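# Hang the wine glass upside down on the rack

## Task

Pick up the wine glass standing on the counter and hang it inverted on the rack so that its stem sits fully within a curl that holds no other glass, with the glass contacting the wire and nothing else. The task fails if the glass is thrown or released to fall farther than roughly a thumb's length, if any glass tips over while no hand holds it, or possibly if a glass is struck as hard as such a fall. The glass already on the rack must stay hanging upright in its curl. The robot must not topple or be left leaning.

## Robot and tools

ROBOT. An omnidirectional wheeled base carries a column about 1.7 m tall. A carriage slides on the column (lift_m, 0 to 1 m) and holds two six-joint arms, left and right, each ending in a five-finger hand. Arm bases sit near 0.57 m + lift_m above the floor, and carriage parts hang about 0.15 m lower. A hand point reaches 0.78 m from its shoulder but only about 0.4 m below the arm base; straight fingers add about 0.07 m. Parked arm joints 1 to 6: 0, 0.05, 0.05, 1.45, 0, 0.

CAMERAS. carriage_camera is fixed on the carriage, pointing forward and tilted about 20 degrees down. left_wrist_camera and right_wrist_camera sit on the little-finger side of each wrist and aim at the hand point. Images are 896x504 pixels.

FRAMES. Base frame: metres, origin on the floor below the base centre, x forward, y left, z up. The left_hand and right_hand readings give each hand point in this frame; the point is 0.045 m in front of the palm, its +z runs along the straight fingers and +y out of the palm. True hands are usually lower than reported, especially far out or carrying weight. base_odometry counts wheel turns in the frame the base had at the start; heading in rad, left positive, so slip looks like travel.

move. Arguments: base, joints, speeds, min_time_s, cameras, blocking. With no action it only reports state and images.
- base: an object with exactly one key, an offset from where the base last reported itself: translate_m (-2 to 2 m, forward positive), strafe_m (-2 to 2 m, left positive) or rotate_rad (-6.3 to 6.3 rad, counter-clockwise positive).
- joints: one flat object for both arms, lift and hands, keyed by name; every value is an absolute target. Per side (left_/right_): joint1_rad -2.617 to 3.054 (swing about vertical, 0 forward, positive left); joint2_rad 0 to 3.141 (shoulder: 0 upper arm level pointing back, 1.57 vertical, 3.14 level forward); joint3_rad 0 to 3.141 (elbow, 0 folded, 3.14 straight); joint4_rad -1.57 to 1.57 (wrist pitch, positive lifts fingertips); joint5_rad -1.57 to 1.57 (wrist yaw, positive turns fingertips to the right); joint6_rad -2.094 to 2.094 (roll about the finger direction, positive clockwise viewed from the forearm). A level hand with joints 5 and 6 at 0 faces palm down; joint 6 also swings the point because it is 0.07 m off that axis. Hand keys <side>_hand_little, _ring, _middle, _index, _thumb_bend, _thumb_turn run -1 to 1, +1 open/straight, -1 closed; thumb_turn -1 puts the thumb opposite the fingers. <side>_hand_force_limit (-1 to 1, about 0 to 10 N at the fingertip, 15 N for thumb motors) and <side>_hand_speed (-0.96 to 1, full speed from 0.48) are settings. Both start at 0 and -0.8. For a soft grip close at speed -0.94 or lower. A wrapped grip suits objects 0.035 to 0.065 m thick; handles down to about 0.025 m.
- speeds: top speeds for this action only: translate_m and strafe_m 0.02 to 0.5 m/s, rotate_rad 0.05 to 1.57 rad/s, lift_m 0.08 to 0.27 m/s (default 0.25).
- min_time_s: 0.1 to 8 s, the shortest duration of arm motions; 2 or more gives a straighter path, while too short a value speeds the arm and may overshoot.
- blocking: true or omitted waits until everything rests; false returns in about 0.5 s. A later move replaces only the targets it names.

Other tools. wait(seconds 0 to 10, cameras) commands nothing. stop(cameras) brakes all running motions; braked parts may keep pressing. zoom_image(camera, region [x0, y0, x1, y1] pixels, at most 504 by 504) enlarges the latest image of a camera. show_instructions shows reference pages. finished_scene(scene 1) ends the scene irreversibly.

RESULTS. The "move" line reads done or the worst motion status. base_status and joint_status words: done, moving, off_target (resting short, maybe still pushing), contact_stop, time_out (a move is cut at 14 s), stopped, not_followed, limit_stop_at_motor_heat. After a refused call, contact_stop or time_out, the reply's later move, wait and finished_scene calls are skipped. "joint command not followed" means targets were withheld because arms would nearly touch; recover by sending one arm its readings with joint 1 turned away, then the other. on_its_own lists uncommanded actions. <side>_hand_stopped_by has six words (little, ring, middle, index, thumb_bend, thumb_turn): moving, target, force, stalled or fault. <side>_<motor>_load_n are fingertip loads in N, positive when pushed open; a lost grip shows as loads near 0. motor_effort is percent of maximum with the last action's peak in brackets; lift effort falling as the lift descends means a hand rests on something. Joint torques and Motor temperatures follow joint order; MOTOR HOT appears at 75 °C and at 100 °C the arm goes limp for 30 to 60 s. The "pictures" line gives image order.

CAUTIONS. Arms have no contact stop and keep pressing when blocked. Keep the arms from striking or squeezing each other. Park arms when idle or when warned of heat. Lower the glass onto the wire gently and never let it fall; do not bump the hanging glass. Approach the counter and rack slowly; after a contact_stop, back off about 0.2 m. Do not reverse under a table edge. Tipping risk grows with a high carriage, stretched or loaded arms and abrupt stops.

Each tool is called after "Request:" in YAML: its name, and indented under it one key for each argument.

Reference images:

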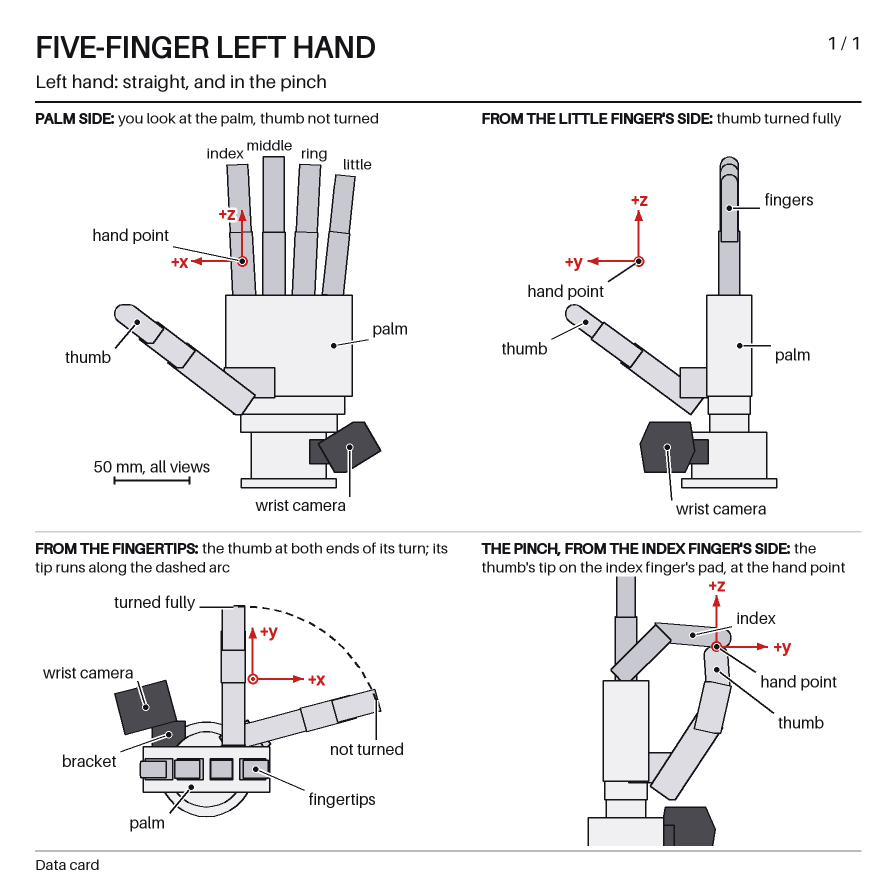

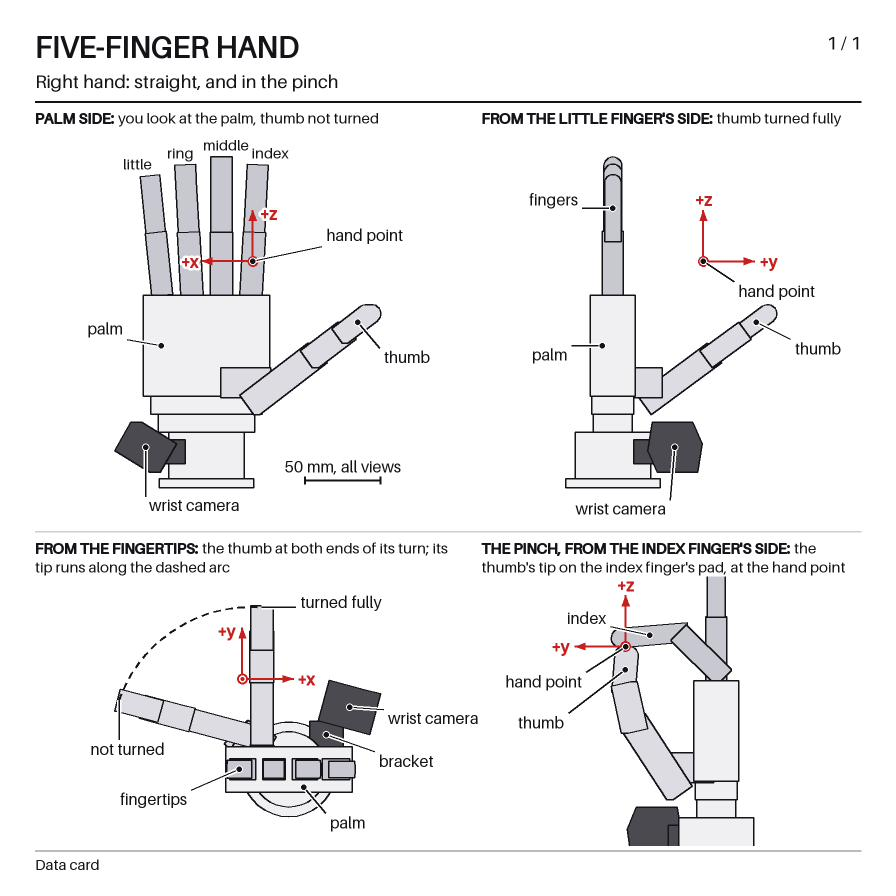

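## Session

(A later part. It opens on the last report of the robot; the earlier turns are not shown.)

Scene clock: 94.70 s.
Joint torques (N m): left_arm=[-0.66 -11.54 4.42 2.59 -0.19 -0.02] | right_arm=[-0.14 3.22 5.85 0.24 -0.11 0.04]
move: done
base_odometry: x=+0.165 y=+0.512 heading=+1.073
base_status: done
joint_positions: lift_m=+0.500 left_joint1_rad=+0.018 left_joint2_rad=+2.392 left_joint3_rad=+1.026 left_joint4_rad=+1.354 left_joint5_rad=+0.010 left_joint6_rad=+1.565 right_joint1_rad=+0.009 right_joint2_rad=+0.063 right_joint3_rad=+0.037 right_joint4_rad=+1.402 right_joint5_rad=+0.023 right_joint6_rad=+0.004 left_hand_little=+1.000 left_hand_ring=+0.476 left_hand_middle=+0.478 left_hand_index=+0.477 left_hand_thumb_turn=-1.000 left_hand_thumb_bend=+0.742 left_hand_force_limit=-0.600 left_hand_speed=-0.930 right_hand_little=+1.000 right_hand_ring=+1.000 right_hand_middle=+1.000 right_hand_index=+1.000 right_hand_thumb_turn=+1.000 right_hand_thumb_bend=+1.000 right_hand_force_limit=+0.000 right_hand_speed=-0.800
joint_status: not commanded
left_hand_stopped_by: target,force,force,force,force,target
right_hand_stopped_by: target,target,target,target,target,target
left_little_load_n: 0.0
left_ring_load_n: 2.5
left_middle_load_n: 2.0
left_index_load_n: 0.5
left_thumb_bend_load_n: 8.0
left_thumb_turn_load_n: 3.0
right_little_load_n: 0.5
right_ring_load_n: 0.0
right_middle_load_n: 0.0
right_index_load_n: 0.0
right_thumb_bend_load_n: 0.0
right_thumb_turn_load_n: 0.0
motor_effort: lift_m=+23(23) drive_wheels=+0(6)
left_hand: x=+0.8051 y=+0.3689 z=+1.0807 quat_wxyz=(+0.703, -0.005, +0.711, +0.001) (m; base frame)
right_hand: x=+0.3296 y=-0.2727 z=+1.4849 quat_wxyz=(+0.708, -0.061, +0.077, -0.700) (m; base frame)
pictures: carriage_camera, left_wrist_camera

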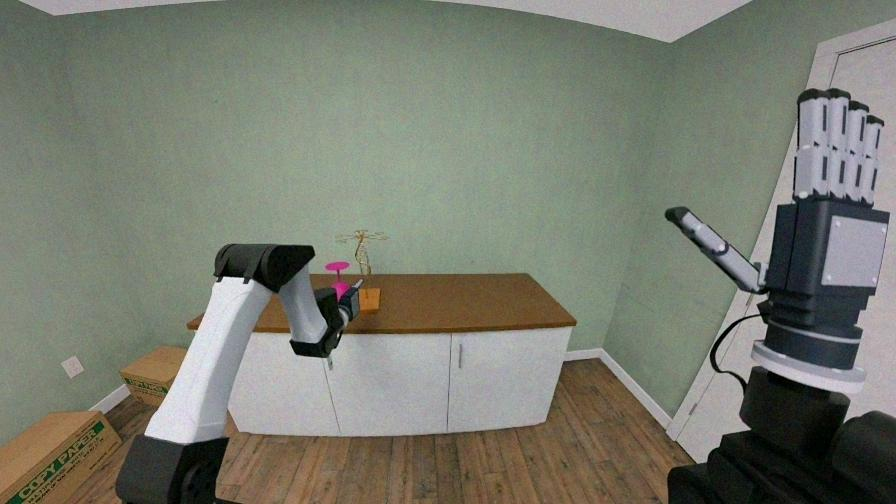

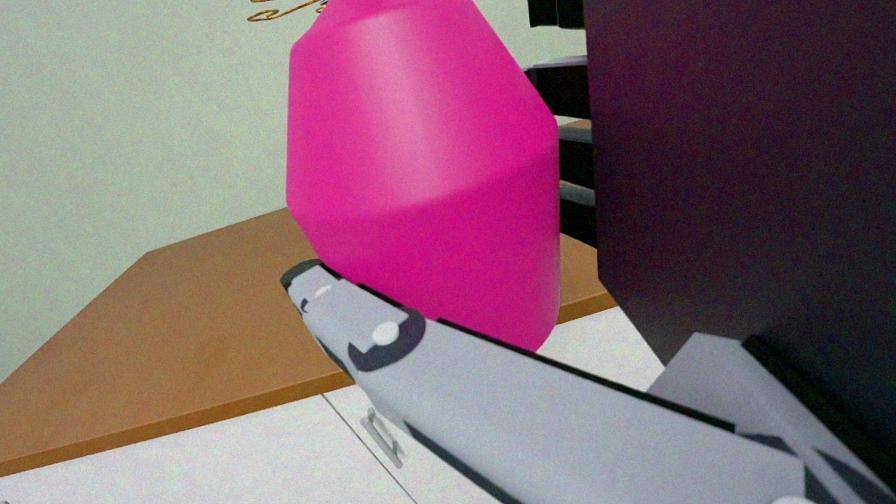

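Request:
move:
  base: {"strafe_m": -0.06}
  speeds: {"strafe_m": 0.1}
  joints: {"right_joint1_rad": 0.0, "right_joint2_rad": 1.6, "right_joint3_rad": 1.2, "right_joint4_rad": 0.4, "right_joint5_rad": 0.0, "right_joint6_rad": -1.57}
  min_time_s: 3
  cameras: ["carriage_camera", "right_wrist_camera"]

Scene clock: 99.43 s.
Joint torques (N m): left_arm=[-0.34 -11.49 4.45 2.59 -0.21 0] | right_arm=[-0.61 -8.2 10.66 2.16 -0.18 -0.13]
Motor temperatures (°C): left_arm=[27 55 46 43 26 26] | right_arm=[26 32 43 29 25 26]
move: done
base_odometry: x=+0.218 y=+0.484 heading=+1.073
base_status: done
joint_positions: lift_m=+0.500 left_joint1_rad=+0.014 left_joint2_rad=+2.392 left_joint3_rad=+1.026 left_joint4_rad=+1.354 left_joint5_rad=+0.008 left_joint6_rad=+1.565 right_joint1_rad=+0.006 right_joint2_rad=+1.596 right_joint3_rad=+1.162 right_joint4_rad=+0.404 right_joint5_rad=+0.009 right_joint6_rad=-1.558 left_hand_little=+1.000 left_hand_ring=+0.476 left_hand_middle=+0.478 left_hand_index=+0.477 left_hand_thumb_turn=-1.000 left_hand_thumb_bend=+0.742 left_hand_force_limit=-0.600 left_hand_speed=-0.930 right_hand_little=+1.000 right_hand_ring=+1.000 right_hand_middle=+1.000 right_hand_index=+1.000 right_hand_thumb_turn=+1.000 right_hand_thumb_bend=+1.000 right_hand_force_limit=+0.000 right_hand_speed=-0.800
joint_status: all done
left_hand_stopped_by: target,force,force,force,force,target
right_hand_stopped_by: target,target,target,target,target,target
left_little_load_n: 0.0
left_ring_load_n: 2.5
left_middle_load_n: 1.5
left_index_load_n: 0.5
left_thumb_bend_load_n: 8.0
left_thumb_turn_load_n: 3.0
right_little_load_n: 0.0
right_ring_load_n: 0.0
right_middle_load_n: 0.0
right_index_load_n: 0.0
right_thumb_bend_load_n: 0.0
right_thumb_turn_load_n: 0.0
motor_effort: lift_m=+23(23) drive_wheels=+2(9)
left_hand: x=+0.8052 y=+0.3672 z=+1.0807 quat_wxyz=(+0.703, -0.004, +0.711, +0.000) (m; base frame)
right_hand: x=+0.7570 y=-0.3586 z=+1.3385 quat_wxyz=(+0.003, -0.718, +0.006, -0.697) (m; base frame)
pictures: carriage_camera, right_wrist_camera

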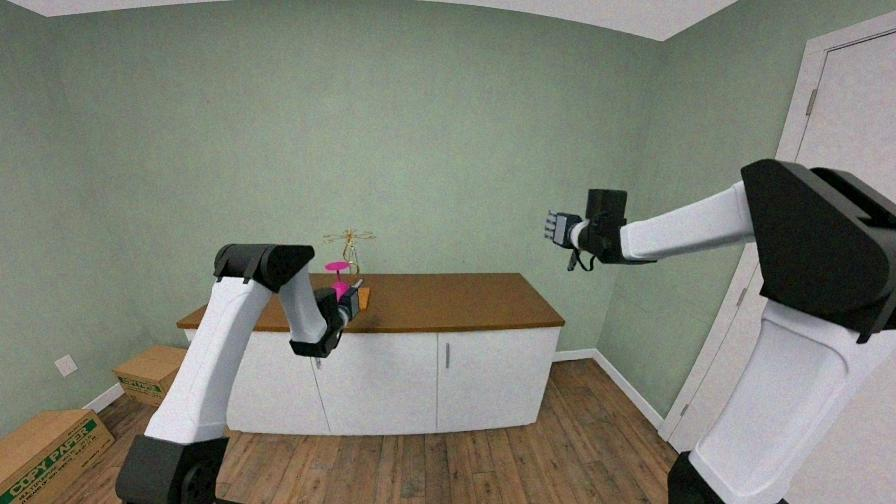

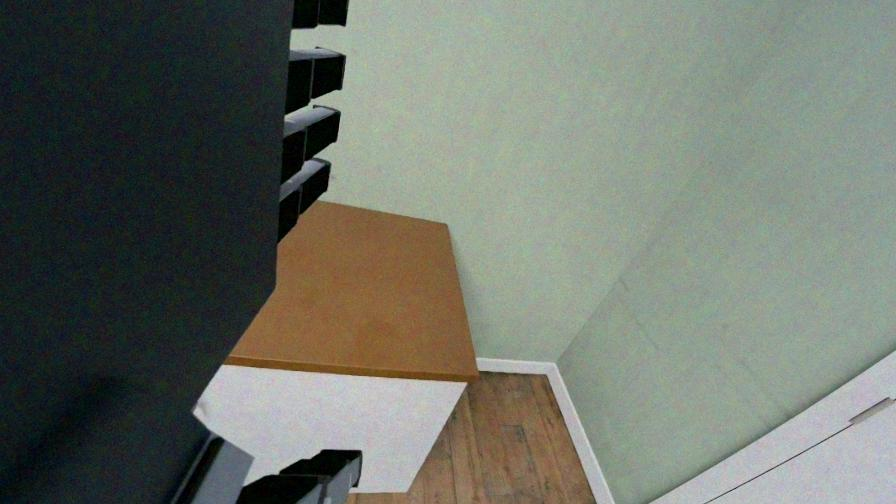

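Request:
move:
  joints: {"right_joint1_rad": 0.6, "right_joint2_rad": 1.55, "right_joint3_rad": 1.15, "right_joint4_rad": 0.4, "right_joint5_rad": -0.5, "right_joint6_rad": -1.57}
  min_time_s: 3
  cameras: ["carriage_camera", "right_wrist_camera"]

Scene clock: 103.13 s.
Joint torques (N m): left_arm=[-0.32 -11.48 4.45 2.59 -0.21 -0.02] | right_arm=[0.21 -11.04 6.2 2.06 -0.15 -0.12]
Motor temperatures (°C): left_arm=[27 55 45 43 26 26] | right_arm=[26 32 43 30 25 26]
move: done
base_odometry: x=+0.218 y=+0.484 heading=+1.073
base_status: not commanded
joint_positions: lift_m=+0.500 left_joint1_rad=+0.014 left_joint2_rad=+2.392 left_joint3_rad=+1.026 left_joint4_rad=+1.354 left_joint5_rad=+0.008 left_joint6_rad=+1.565 right_joint1_rad=+0.595 right_joint2_rad=+1.577 right_joint3_rad=+1.162 right_joint4_rad=+0.401 right_joint5_rad=-0.491 right_joint6_rad=-1.560 left_hand_little=+1.000 left_hand_ring=+0.476 left_hand_middle=+0.478 left_hand_index=+0.477 left_hand_thumb_turn=-1.000 left_hand_thumb_bend=+0.742 left_hand_force_limit=-0.600 left_hand_speed=-0.930 right_hand_little=+1.000 right_hand_ring=+1.000 right_hand_middle=+1.000 right_hand_index=+1.000 right_hand_thumb_turn=+1.000 right_hand_thumb_bend=+1.000 right_hand_force_limit=+0.000 right_hand_speed=-0.800
joint_status: all done
left_hand_stopped_by: target,force,force,force,force,target
right_hand_stopped_by: target,target,target,target,target,target
left_little_load_n: 0.0
left_ring_load_n: 2.0
left_middle_load_n: 2.0
left_index_load_n: 0.5
left_thumb_bend_load_n: 8.5
left_thumb_turn_load_n: 3.0
right_little_load_n: 0.0
right_ring_load_n: 0.0
right_middle_load_n: 0.0
right_index_load_n: 0.0
right_thumb_bend_load_n: 0.0
right_thumb_turn_load_n: 0.0
motor_effort: lift_m=+23(23) drive_wheels=+3(4)
left_hand: x=+0.8052 y=+0.3672 z=+1.0807 quat_wxyz=(+0.703, -0.004, +0.711, +0.000) (m; base frame)
right_hand: x=+0.6440 y=+0.0362 z=+1.3473 quat_wxyz=(+0.368, -0.612, -0.362, -0.598) (m; base frame)
pictures: carriage_camera, right_wrist_camera

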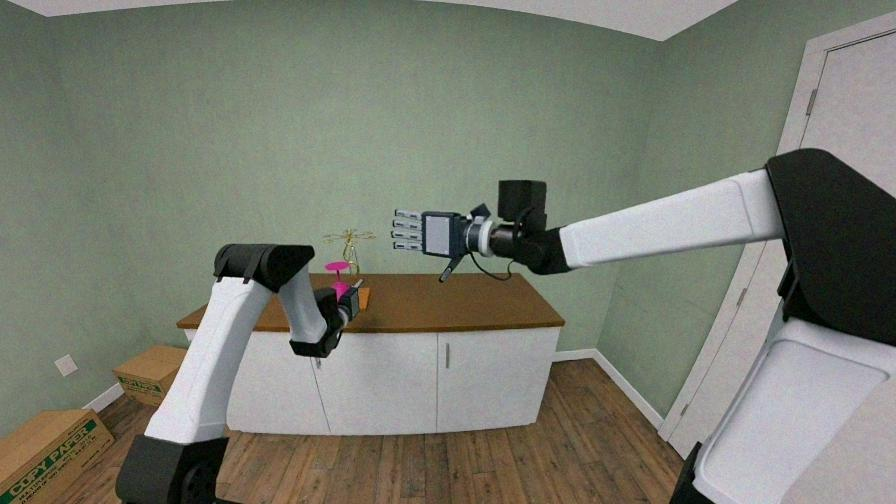

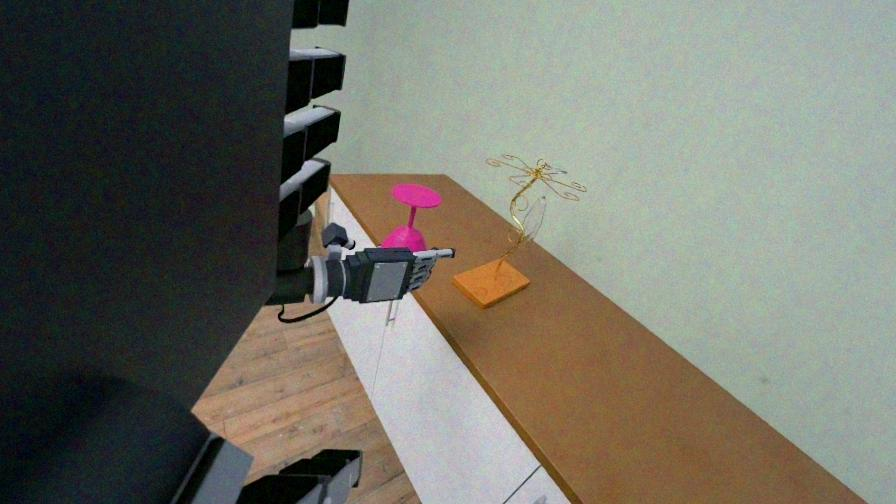

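Request:
zoom_image:
  camera: "right_wrist_camera"
  region: [360, 130, 620, 320]

Scaled by 1.938 from the camera's 896x504 image, which has a finer 1280x720 frame.

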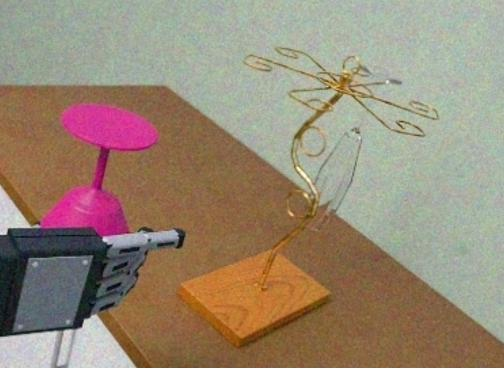

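Request:
move:
  base: {"translate_m": 0.12}
  joints: {"lift_m": 0.535}
  speeds: {"translate_m": 0.06, "lift_m": 0.08}
  cameras: ["carriage_camera", "right_wrist_camera"]

Request:
zoom_image:
  camera: "right_wrist_camera"
  region: [360, 130, 620, 320]

Request:
zoom_image:
  camera: "carriage_camera"
  region: [300, 210, 400, 310]

Scene clock: 106.60 s.
Joint torques (N m): left_arm=[-0.24 -11.49 4.57 2.58 -0.2 0] | right_arm=[0.12 -10.14 6.38 2.12 -0.18 -0.11]
Motor temperatures (°C): left_arm=[27 56 45 43 26 26] | right_arm=[26 33 43 31 25 26]
move: done
base_odometry: x=+0.275 y=+0.589 heading=+1.073
base_status: done
joint_positions: lift_m=+0.535 left_joint1_rad=+0.014 left_joint2_rad=+2.392 left_joint3_rad=+1.025 left_joint4_rad=+1.354 left_joint5_rad=+0.008 left_joint6_rad=+1.565 right_joint1_rad=+0.596 right_joint2_rad=+1.570 right_joint3_rad=+1.160 right_joint4_rad=+0.396 right_joint5_rad=-0.493 right_joint6_rad=-1.560 left_hand_little=+1.000 left_hand_ring=+0.476 left_hand_middle=+0.478 left_hand_index=+0.477 left_hand_thumb_turn=-1.000 left_hand_thumb_bend=+0.742 left_hand_force_limit=-0.600 left_hand_speed=-0.930 right_hand_little=+1.000 right_hand_ring=+1.000 right_hand_middle=+1.000 right_hand_index=+1.000 right_hand_thumb_turn=+1.000 right_hand_thumb_bend=+1.000 right_hand_force_limit=+0.000 right_hand_speed=-0.800
joint_status: all done
left_hand_stopped_by: target,force,force,force,force,target
right_hand_stopped_by: target,target,target,target,target,target
left_little_load_n: 0.0
left_ring_load_n: 2.5
left_middle_load_n: 2.0
left_index_load_n: 0.5
left_thumb_bend_load_n: 8.5
left_thumb_turn_load_n: 3.0
right_little_load_n: 0.0
right_ring_load_n: 0.0
right_middle_load_n: 0.0
right_index_load_n: 0.0
right_thumb_bend_load_n: 0.0
right_thumb_turn_load_n: 0.0
motor_effort: lift_m=+22(27) drive_wheels=+2(8)
left_hand: x=+0.8048 y=+0.3672 z=+1.1149 quat_wxyz=(+0.702, -0.004, +0.712, +0.000) (m; base frame)
right_hand: x=+0.6419 y=+0.0361 z=+1.3835 quat_wxyz=(+0.369, -0.612, -0.363, -0.598) (m; base frame)
pictures: carriage_camera, right_wrist_camera

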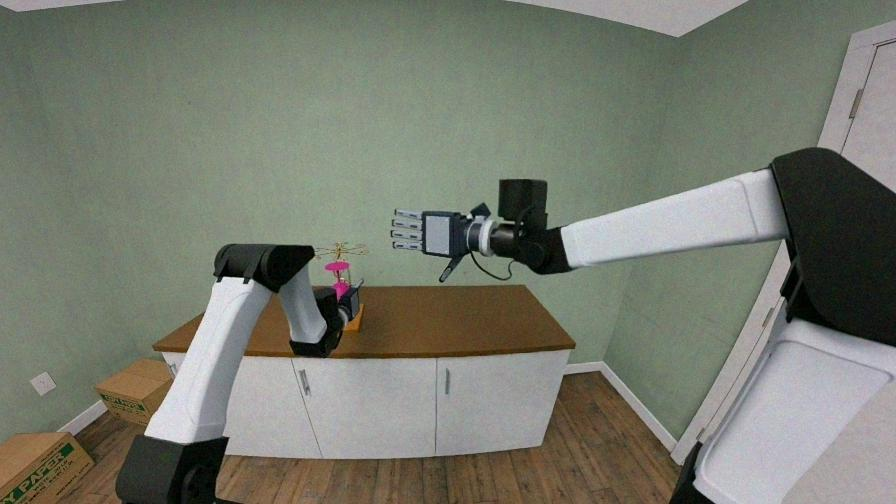

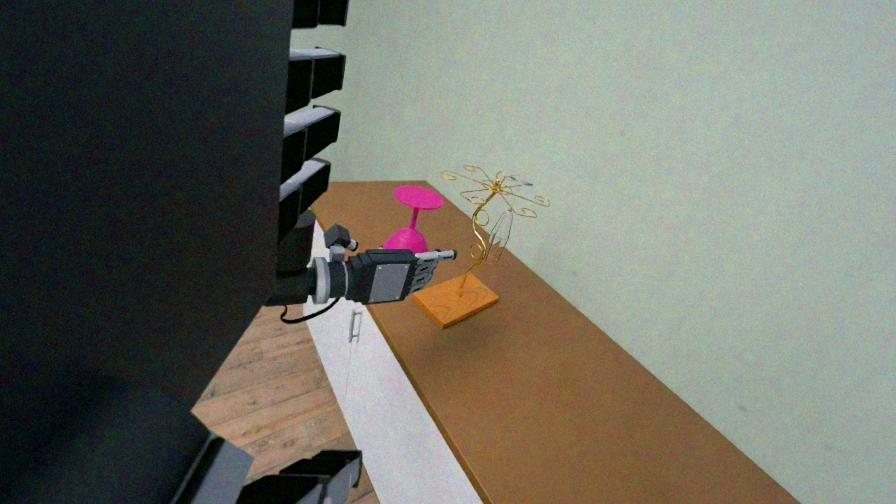

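Scaled by 1.938 from the camera's 896x504 image, which has a finer 1280x720 frame.

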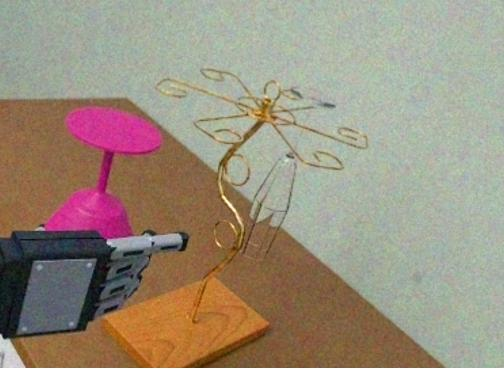

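Scaled by 5.040 from the camera's 896x504 image, which has a finer 1280x720 frame.

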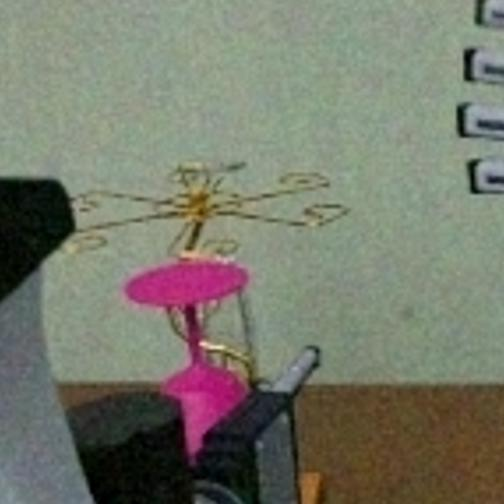

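Request:
zoom_image:
  camera: "right_wrist_camera"
  region: [430, 150, 560, 240]

Scaled by 3.877 from the camera's 896x504 image, which has a finer 1280x720 frame.

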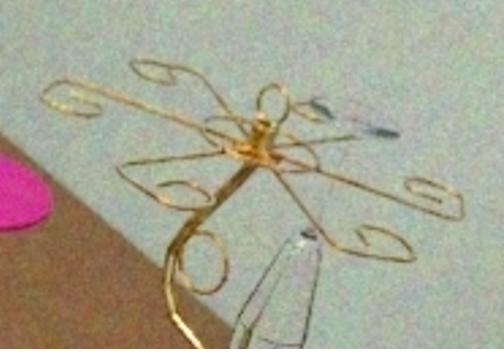

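Request:
move:
  base: {"rotate_rad": 0.216}
  speeds: {"rotate_rad": 0.15}
  cameras: []

Request:
move:
  base: {"strafe_m": -0.2}
  speeds: {"strafe_m": 0.1}
  cameras: ["all"]

Request:
zoom_image:
  camera: "right_wrist_camera"
  region: [360, 130, 620, 320]

Request:
zoom_image:
  camera: "carriage_camera"
  region: [310, 210, 410, 310]

Scene clock: 110.93 s.
Joint torques (N m): left_arm=[-0.76 -11.48 4.59 2.6 -0.18 -0.01] | right_arm=[-0.02 -10.29 6.39 2.11 -0.17 -0.11]
Motor temperatures (°C): left_arm=[27 57 45 43 26 26] | right_arm=[26 34 44 32 25 26]
move: done
base_odometry: x=+0.275 y=+0.590 heading=+1.289
base_status: done
joint_positions: lift_m=+0.535 left_joint1_rad=+0.019 left_joint2_rad=+2.392 left_joint3_rad=+1.025 left_joint4_rad=+1.354 left_joint5_rad=+0.008 left_joint6_rad=+1.565 right_joint1_rad=+0.598 right_joint2_rad=+1.570 right_joint3_rad=+1.160 right_joint4_rad=+0.396 right_joint5_rad=-0.494 right_joint6_rad=-1.560 left_hand_little=+1.000 left_hand_ring=+0.476 left_hand_middle=+0.478 left_hand_index=+0.477 left_hand_thumb_turn=-1.000 left_hand_thumb_bend=+0.742 left_hand_force_limit=-0.600 left_hand_speed=-0.930 right_hand_little=+1.000 right_hand_ring=+1.000 right_hand_middle=+1.000 right_hand_index=+1.000 right_hand_thumb_turn=+1.000 right_hand_thumb_bend=+1.000 right_hand_force_limit=+0.000 right_hand_speed=-0.800
joint_status: not commanded
left_hand_stopped_by: target,force,force,force,force,target
right_hand_stopped_by: target,target,target,target,target,target
left_little_load_n: 0.0
left_ring_load_n: 2.5
left_middle_load_n: 2.0
left_index_load_n: 0.5
left_thumb_bend_load_n: 8.5
left_thumb_turn_load_n: 3.0
right_little_load_n: 0.0
right_ring_load_n: 0.0
right_middle_load_n: 0.0
right_index_load_n: 0.5
right_thumb_bend_load_n: 0.0
right_thumb_turn_load_n: 0.5
motor_effort: lift_m=+23(23) drive_wheels=+6(8)
left_hand: x=+0.8044 y=+0.3698 z=+1.1149 quat_wxyz=(+0.702, -0.006, +0.712, +0.002) (m; base frame)
right_hand: x=+0.6411 y=+0.0370 z=+1.3835 quat_wxyz=(+0.370, -0.611, -0.364, -0.597) (m; base frame)
pictures: none
No camera images: "cameras" was empty.

Scene clock: 113.73 s.
Joint torques (N m): left_arm=[-0.35 -11.52 4.52 2.58 -0.19 0.01] | right_arm=[0.05 -10.24 6.39 2.12 -0.16 -0.11]
Motor temperatures (°C): left_arm=[27 57 45 43 26 26] | right_arm=[26 35 44 33 25 26]
move: done
base_odometry: x=+0.467 y=+0.534 heading=+1.290
base_status: done
joint_positions: lift_m=+0.535 left_joint1_rad=+0.016 left_joint2_rad=+2.392 left_joint3_rad=+1.025 left_joint4_rad=+1.354 left_joint5_rad=+0.006 left_joint6_rad=+1.565 right_joint1_rad=+0.598 right_joint2_rad=+1.570 right_joint3_rad=+1.160 right_joint4_rad=+0.396 right_joint5_rad=-0.495 right_joint6_rad=-1.560 left_hand_little=+1.000 left_hand_ring=+0.476 left_hand_middle=+0.478 left_hand_index=+0.477 left_hand_thumb_turn=-1.000 left_hand_thumb_bend=+0.742 left_hand_force_limit=-0.600 left_hand_speed=-0.930 right_hand_little=+1.000 right_hand_ring=+1.000 right_hand_middle=+1.000 right_hand_index=+1.000 right_hand_thumb_turn=+1.000 right_hand_thumb_bend=+1.000 right_hand_force_limit=+0.000 right_hand_speed=-0.800
joint_status: not commanded
left_hand_stopped_by: target,force,force,force,force,target
right_hand_stopped_by: target,target,target,target,target,target
left_little_load_n: 0.0
left_ring_load_n: 2.5
left_middle_load_n: 2.0
left_index_load_n: 0.5
left_thumb_bend_load_n: 8.0
left_thumb_turn_load_n: 3.5
right_little_load_n: 0.0
right_ring_load_n: 0.0
right_middle_load_n: 0.0
right_index_load_n: 0.0
right_thumb_bend_load_n: 0.0
right_thumb_turn_load_n: 0.0
motor_effort: lift_m=+23(23) drive_wheels=-4(10)
left_hand: x=+0.8045 y=+0.3683 z=+1.1149 quat_wxyz=(+0.702, -0.006, +0.712, +0.001) (m; base frame)
right_hand: x=+0.6410 y=+0.0371 z=+1.3835 quat_wxyz=(+0.370, -0.611, -0.364, -0.597) (m; base frame)
pictures: carriage_camera, left_wrist_camera, right_wrist_camera

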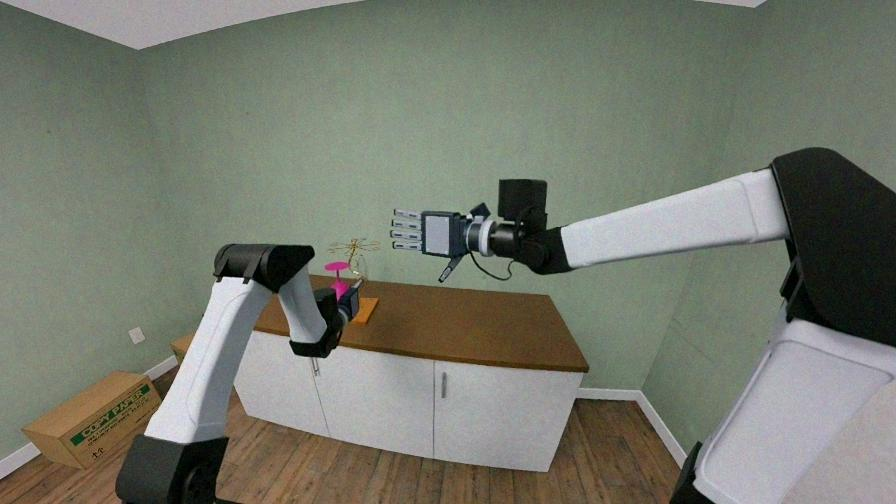

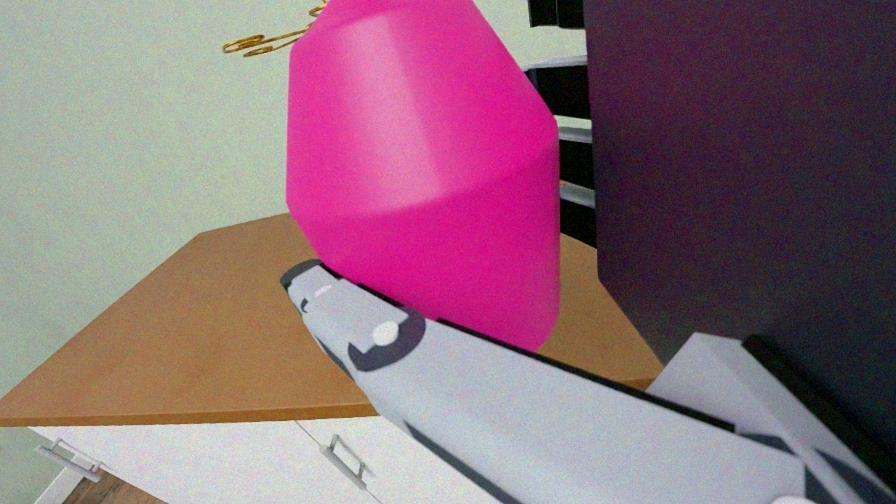

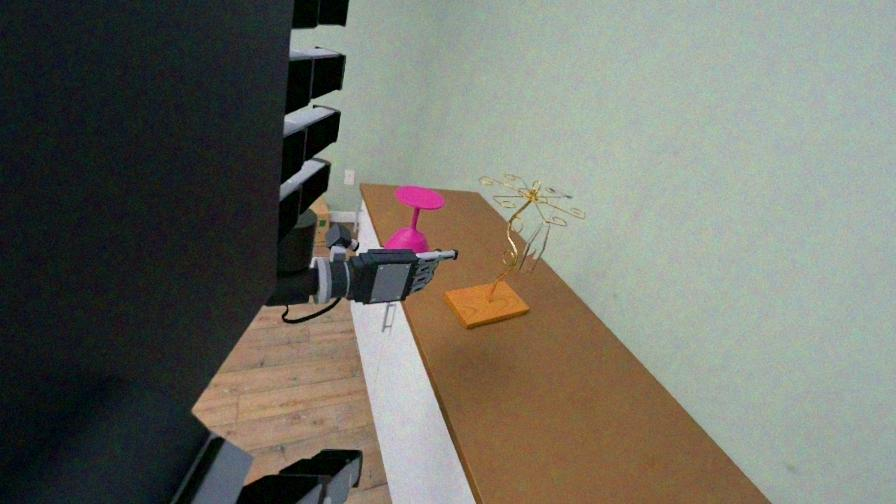

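Scaled by 1.938 from the camera's 896x504 image, which has a finer 1280x720 frame.

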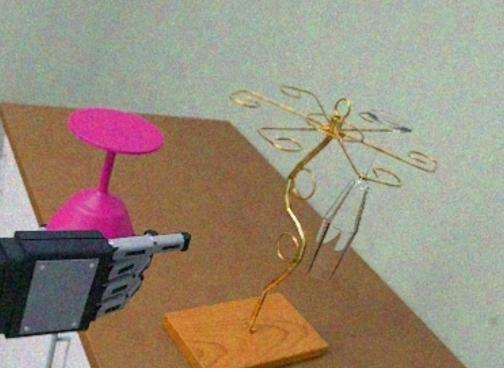

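Scaled by 5.040 from the camera's 896x504 image, which has a finer 1280x720 frame.

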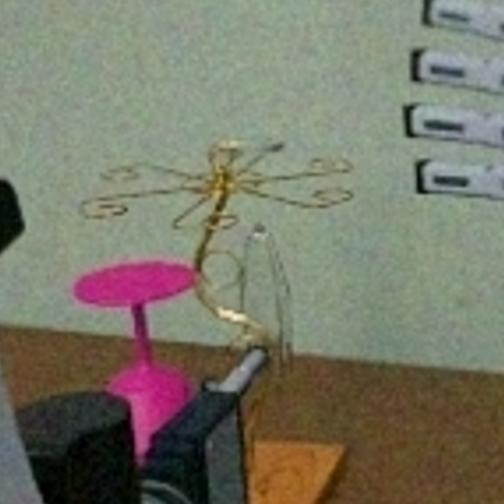

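Request:
move:
  base: {"strafe_m": -0.025}
  speeds: {"strafe_m": 0.08}
  cameras: []

Request:
move:
  base: {"translate_m": 0.1}
  speeds: {"translate_m": 0.06}
  cameras: ["carriage_camera", "right_wrist_camera"]

Request:
zoom_image:
  camera: "right_wrist_camera"
  region: [390, 150, 570, 280]

Request:
zoom_image:
  camera: "carriage_camera"
  region: [300, 220, 380, 300]

Scene clock: 115.17 s.
Joint torques (N m): left_arm=[-0.46 -11.52 4.56 2.59 -0.17 -0.02] | right_arm=[0.14 -10.15 6.38 2.11 -0.16 -0.11]
Motor temperatures (°C): left_arm=[27 57 45 43 26 26] | right_arm=[26 35 44 33 25 26]
move: done
base_odometry: x=+0.491 y=+0.527 heading=+1.291
base_status: done
joint_positions: lift_m=+0.535 left_joint1_rad=+0.014 left_joint2_rad=+2.392 left_joint3_rad=+1.025 left_joint4_rad=+1.354 left_joint5_rad=+0.006 left_joint6_rad=+1.565 right_joint1_rad=+0.598 right_joint2_rad=+1.570 right_joint3_rad=+1.160 right_joint4_rad=+0.396 right_joint5_rad=-0.495 right_joint6_rad=-1.560 left_hand_little=+1.000 left_hand_ring=+0.476 left_hand_middle=+0.478 left_hand_index=+0.477 left_hand_thumb_turn=-1.000 left_hand_thumb_bend=+0.742 left_hand_force_limit=-0.600 left_hand_speed=-0.930 right_hand_little=+1.000 right_hand_ring=+1.000 right_hand_middle=+1.000 right_hand_index=+1.000 right_hand_thumb_turn=+1.000 right_hand_thumb_bend=+1.000 right_hand_force_limit=+0.000 right_hand_speed=-0.800
joint_status: not commanded
left_hand_stopped_by: target,force,force,force,force,target
right_hand_stopped_by: target,target,target,target,target,target
left_little_load_n: 0.0
left_ring_load_n: 2.0
left_middle_load_n: 1.5
left_index_load_n: 0.5
left_thumb_bend_load_n: 8.5
left_thumb_turn_load_n: 3.0
right_little_load_n: 0.0
right_ring_load_n: 0.0
right_middle_load_n: 0.0
right_index_load_n: 0.0
right_thumb_bend_load_n: 0.0
right_thumb_turn_load_n: 0.0
motor_effort: lift_m=+22(23) drive_wheels=-5(10)
left_hand: x=+0.8046 y=+0.3675 z=+1.1149 quat_wxyz=(+0.702, -0.005, +0.712, +0.001) (m; base frame)
right_hand: x=+0.6410 y=+0.0371 z=+1.3834 quat_wxyz=(+0.370, -0.611, -0.364, -0.597) (m; base frame)
pictures: none
No camera images: "cameras" was empty.

Scene clock: 117.37 s.
Joint torques (N m): left_arm=[-0.29 -11.56 4.51 2.61 -0.18 -0.01] | right_arm=[-0.02 -10.25 6.39 2.12 -0.15 -0.11]
Motor temperatures (°C): left_arm=[27 58 44 43 26 26] | right_arm=[26 35 44 33 25 26]
move: done
base_odometry: x=+0.519 y=+0.623 heading=+1.290
base_status: done
joint_positions: lift_m=+0.535 left_joint1_rad=+0.014 left_joint2_rad=+2.392 left_joint3_rad=+1.025 left_joint4_rad=+1.354 left_joint5_rad=+0.006 left_joint6_rad=+1.565 right_joint1_rad=+0.598 right_joint2_rad=+1.570 right_joint3_rad=+1.160 right_joint4_rad=+0.396 right_joint5_rad=-0.496 right_joint6_rad=-1.560 left_hand_little=+1.000 left_hand_ring=+0.476 left_hand_middle=+0.478 left_hand_index=+0.477 left_hand_thumb_turn=-1.000 left_hand_thumb_bend=+0.742 left_hand_force_limit=-0.600 left_hand_speed=-0.930 right_hand_little=+1.000 right_hand_ring=+1.000 right_hand_middle=+1.000 right_hand_index=+1.000 right_hand_thumb_turn=+1.000 right_hand_thumb_bend=+1.000 right_hand_force_limit=+0.000 right_hand_speed=-0.800
joint_status: not commanded
left_hand_stopped_by: target,force,force,force,force,target
right_hand_stopped_by: target,target,target,target,target,target
left_little_load_n: 0.0
left_ring_load_n: 2.5
left_middle_load_n: 1.5
left_index_load_n: 0.5
left_thumb_bend_load_n: 8.5
left_thumb_turn_load_n: 3.0
right_little_load_n: 0.0
right_ring_load_n: 0.0
right_middle_load_n: 0.0
right_index_load_n: 0.0
right_thumb_bend_load_n: 0.0
right_thumb_turn_load_n: 0.0
motor_effort: lift_m=+23(23) drive_wheels=+2(8)
left_hand: x=+0.8046 y=+0.3675 z=+1.1149 quat_wxyz=(+0.702, -0.005, +0.712, +0.001) (m; base frame)
right_hand: x=+0.6408 y=+0.0372 z=+1.3836 quat_wxyz=(+0.371, -0.611, -0.365, -0.597) (m; base frame)
pictures: carriage_camera, right_wrist_camera

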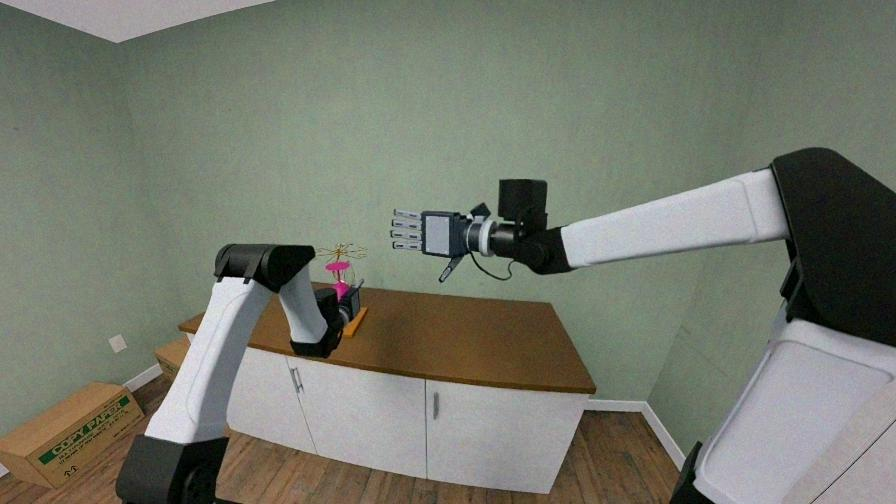

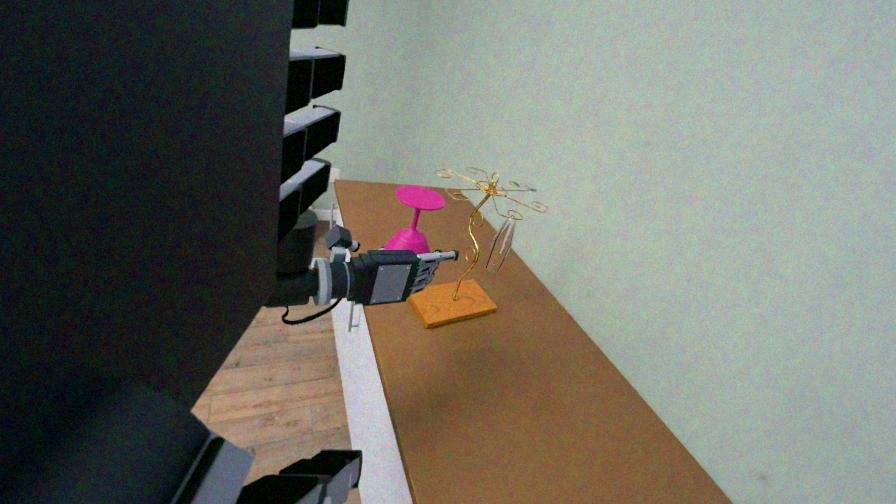

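Scaled by 2.800 from the camera's 896x504 image, which has a finer 1280x720 frame.

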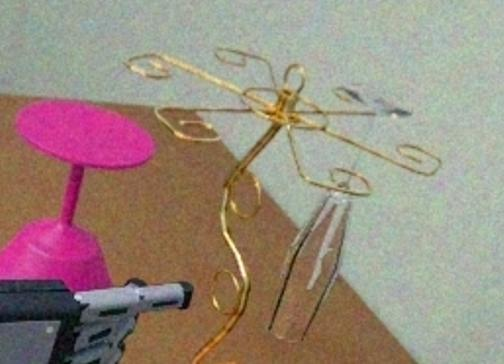

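Scaled by 6.300 from the camera's 896x504 image, which has a finer 1280x720 frame.

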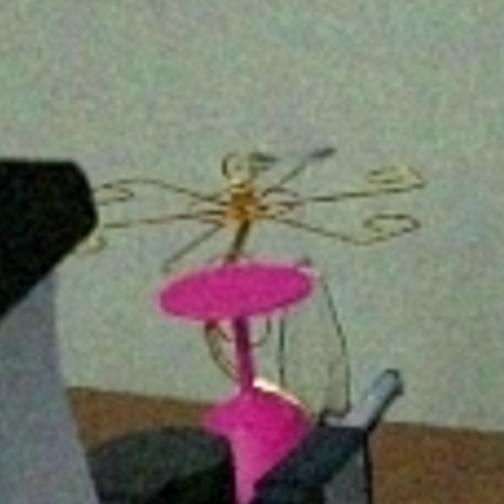

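Request:
move:
  base: {"translate_m": 0.07}
  speeds: {"translate_m": 0.05}
  cameras: ["carriage_camera", "right_wrist_camera"]

Request:
zoom_image:
  camera: "right_wrist_camera"
  region: [380, 150, 520, 250]

Request:
zoom_image:
  camera: "carriage_camera"
  region: [290, 220, 370, 300]

Scene clock: 120.03 s.
Joint torques (N m): left_arm=[-0.27 -11.51 4.6 2.6 -0.16 0] | right_arm=[-0.02 -10.22 6.38 2.12 -0.15 -0.11]
Motor temperatures (°C): left_arm=[27 58 44 43 26 26] | right_arm=[26 36 44 34 24 26]
move: done
base_odometry: x=+0.539 y=+0.690 heading=+1.290
base_status: done
joint_positions: lift_m=+0.535 left_joint1_rad=+0.014 left_joint2_rad=+2.392 left_joint3_rad=+1.025 left_joint4_rad=+1.354 left_joint5_rad=+0.006 left_joint6_rad=+1.565 right_joint1_rad=+0.598 right_joint2_rad=+1.570 right_joint3_rad=+1.160 right_joint4_rad=+0.396 right_joint5_rad=-0.496 right_joint6_rad=-1.560 left_hand_little=+1.000 left_hand_ring=+0.476 left_hand_middle=+0.478 left_hand_index=+0.477 left_hand_thumb_turn=-1.000 left_hand_thumb_bend=+0.742 left_hand_force_limit=-0.600 left_hand_speed=-0.930 right_hand_little=+1.000 right_hand_ring=+1.000 right_hand_middle=+1.000 right_hand_index=+1.000 right_hand_thumb_turn=+1.000 right_hand_thumb_bend=+1.000 right_hand_force_limit=+0.000 right_hand_speed=-0.800
joint_status: not commanded
left_hand_stopped_by: target,force,force,force,force,target
right_hand_stopped_by: target,target,target,target,target,target
left_little_load_n: 0.0
left_ring_load_n: 2.0
left_middle_load_n: 2.0
left_index_load_n: 0.5
left_thumb_bend_load_n: 8.0
left_thumb_turn_load_n: 3.0
right_little_load_n: 0.0
right_ring_load_n: 0.0
right_middle_load_n: 0.0
right_index_load_n: 0.0
right_thumb_bend_load_n: 0.0
right_thumb_turn_load_n: 0.0
motor_effort: lift_m=+23(23) drive_wheels=-2(10)
left_hand: x=+0.8046 y=+0.3675 z=+1.1149 quat_wxyz=(+0.702, -0.005, +0.712, +0.001) (m; base frame)
right_hand: x=+0.6407 y=+0.0374 z=+1.3836 quat_wxyz=(+0.371, -0.611, -0.365, -0.597) (m; base frame)
pictures: carriage_camera, right_wrist_camera

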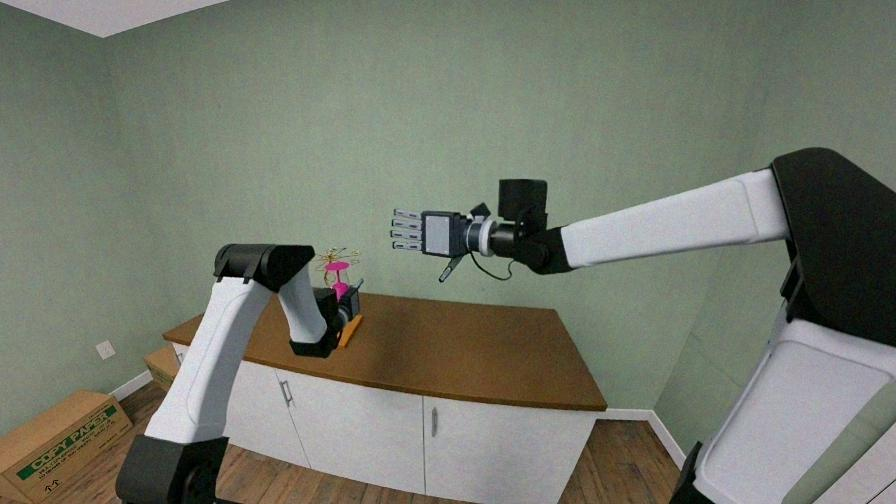

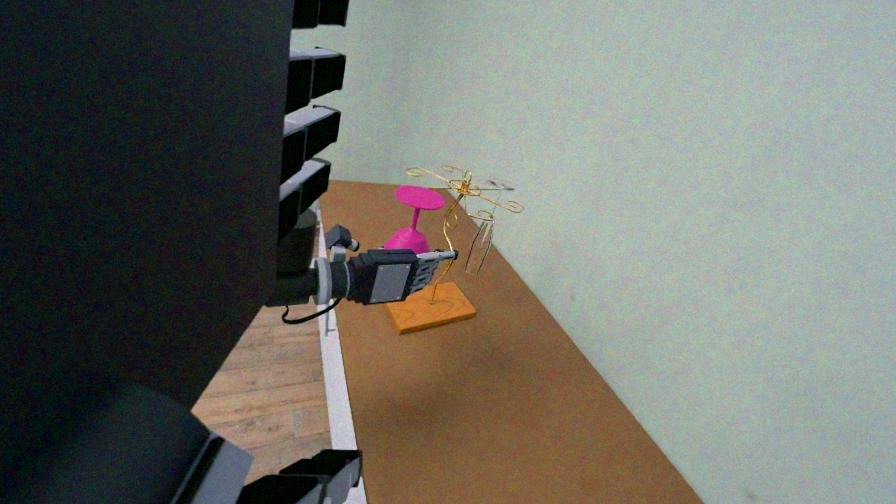

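Scaled by 3.600 from the camera's 896x504 image, which has a finer 1280x720 frame.

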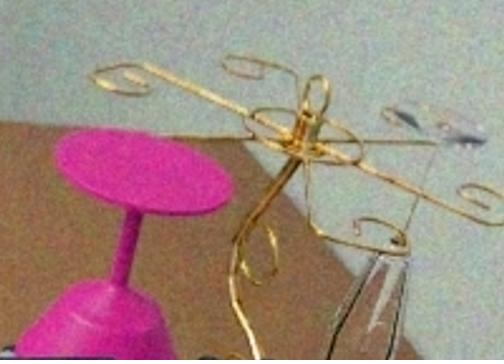

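Scaled by 6.300 from the camera's 896x504 image, which has a finer 1280x720 frame.

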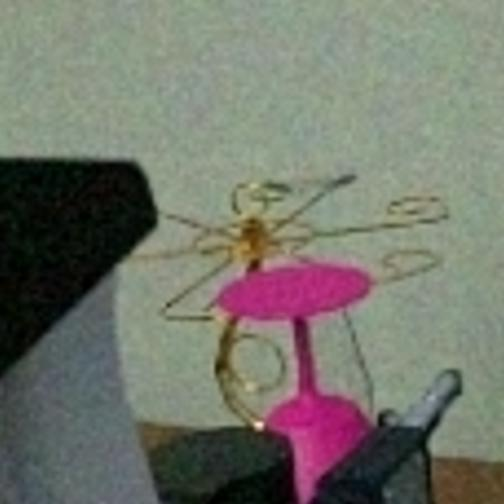

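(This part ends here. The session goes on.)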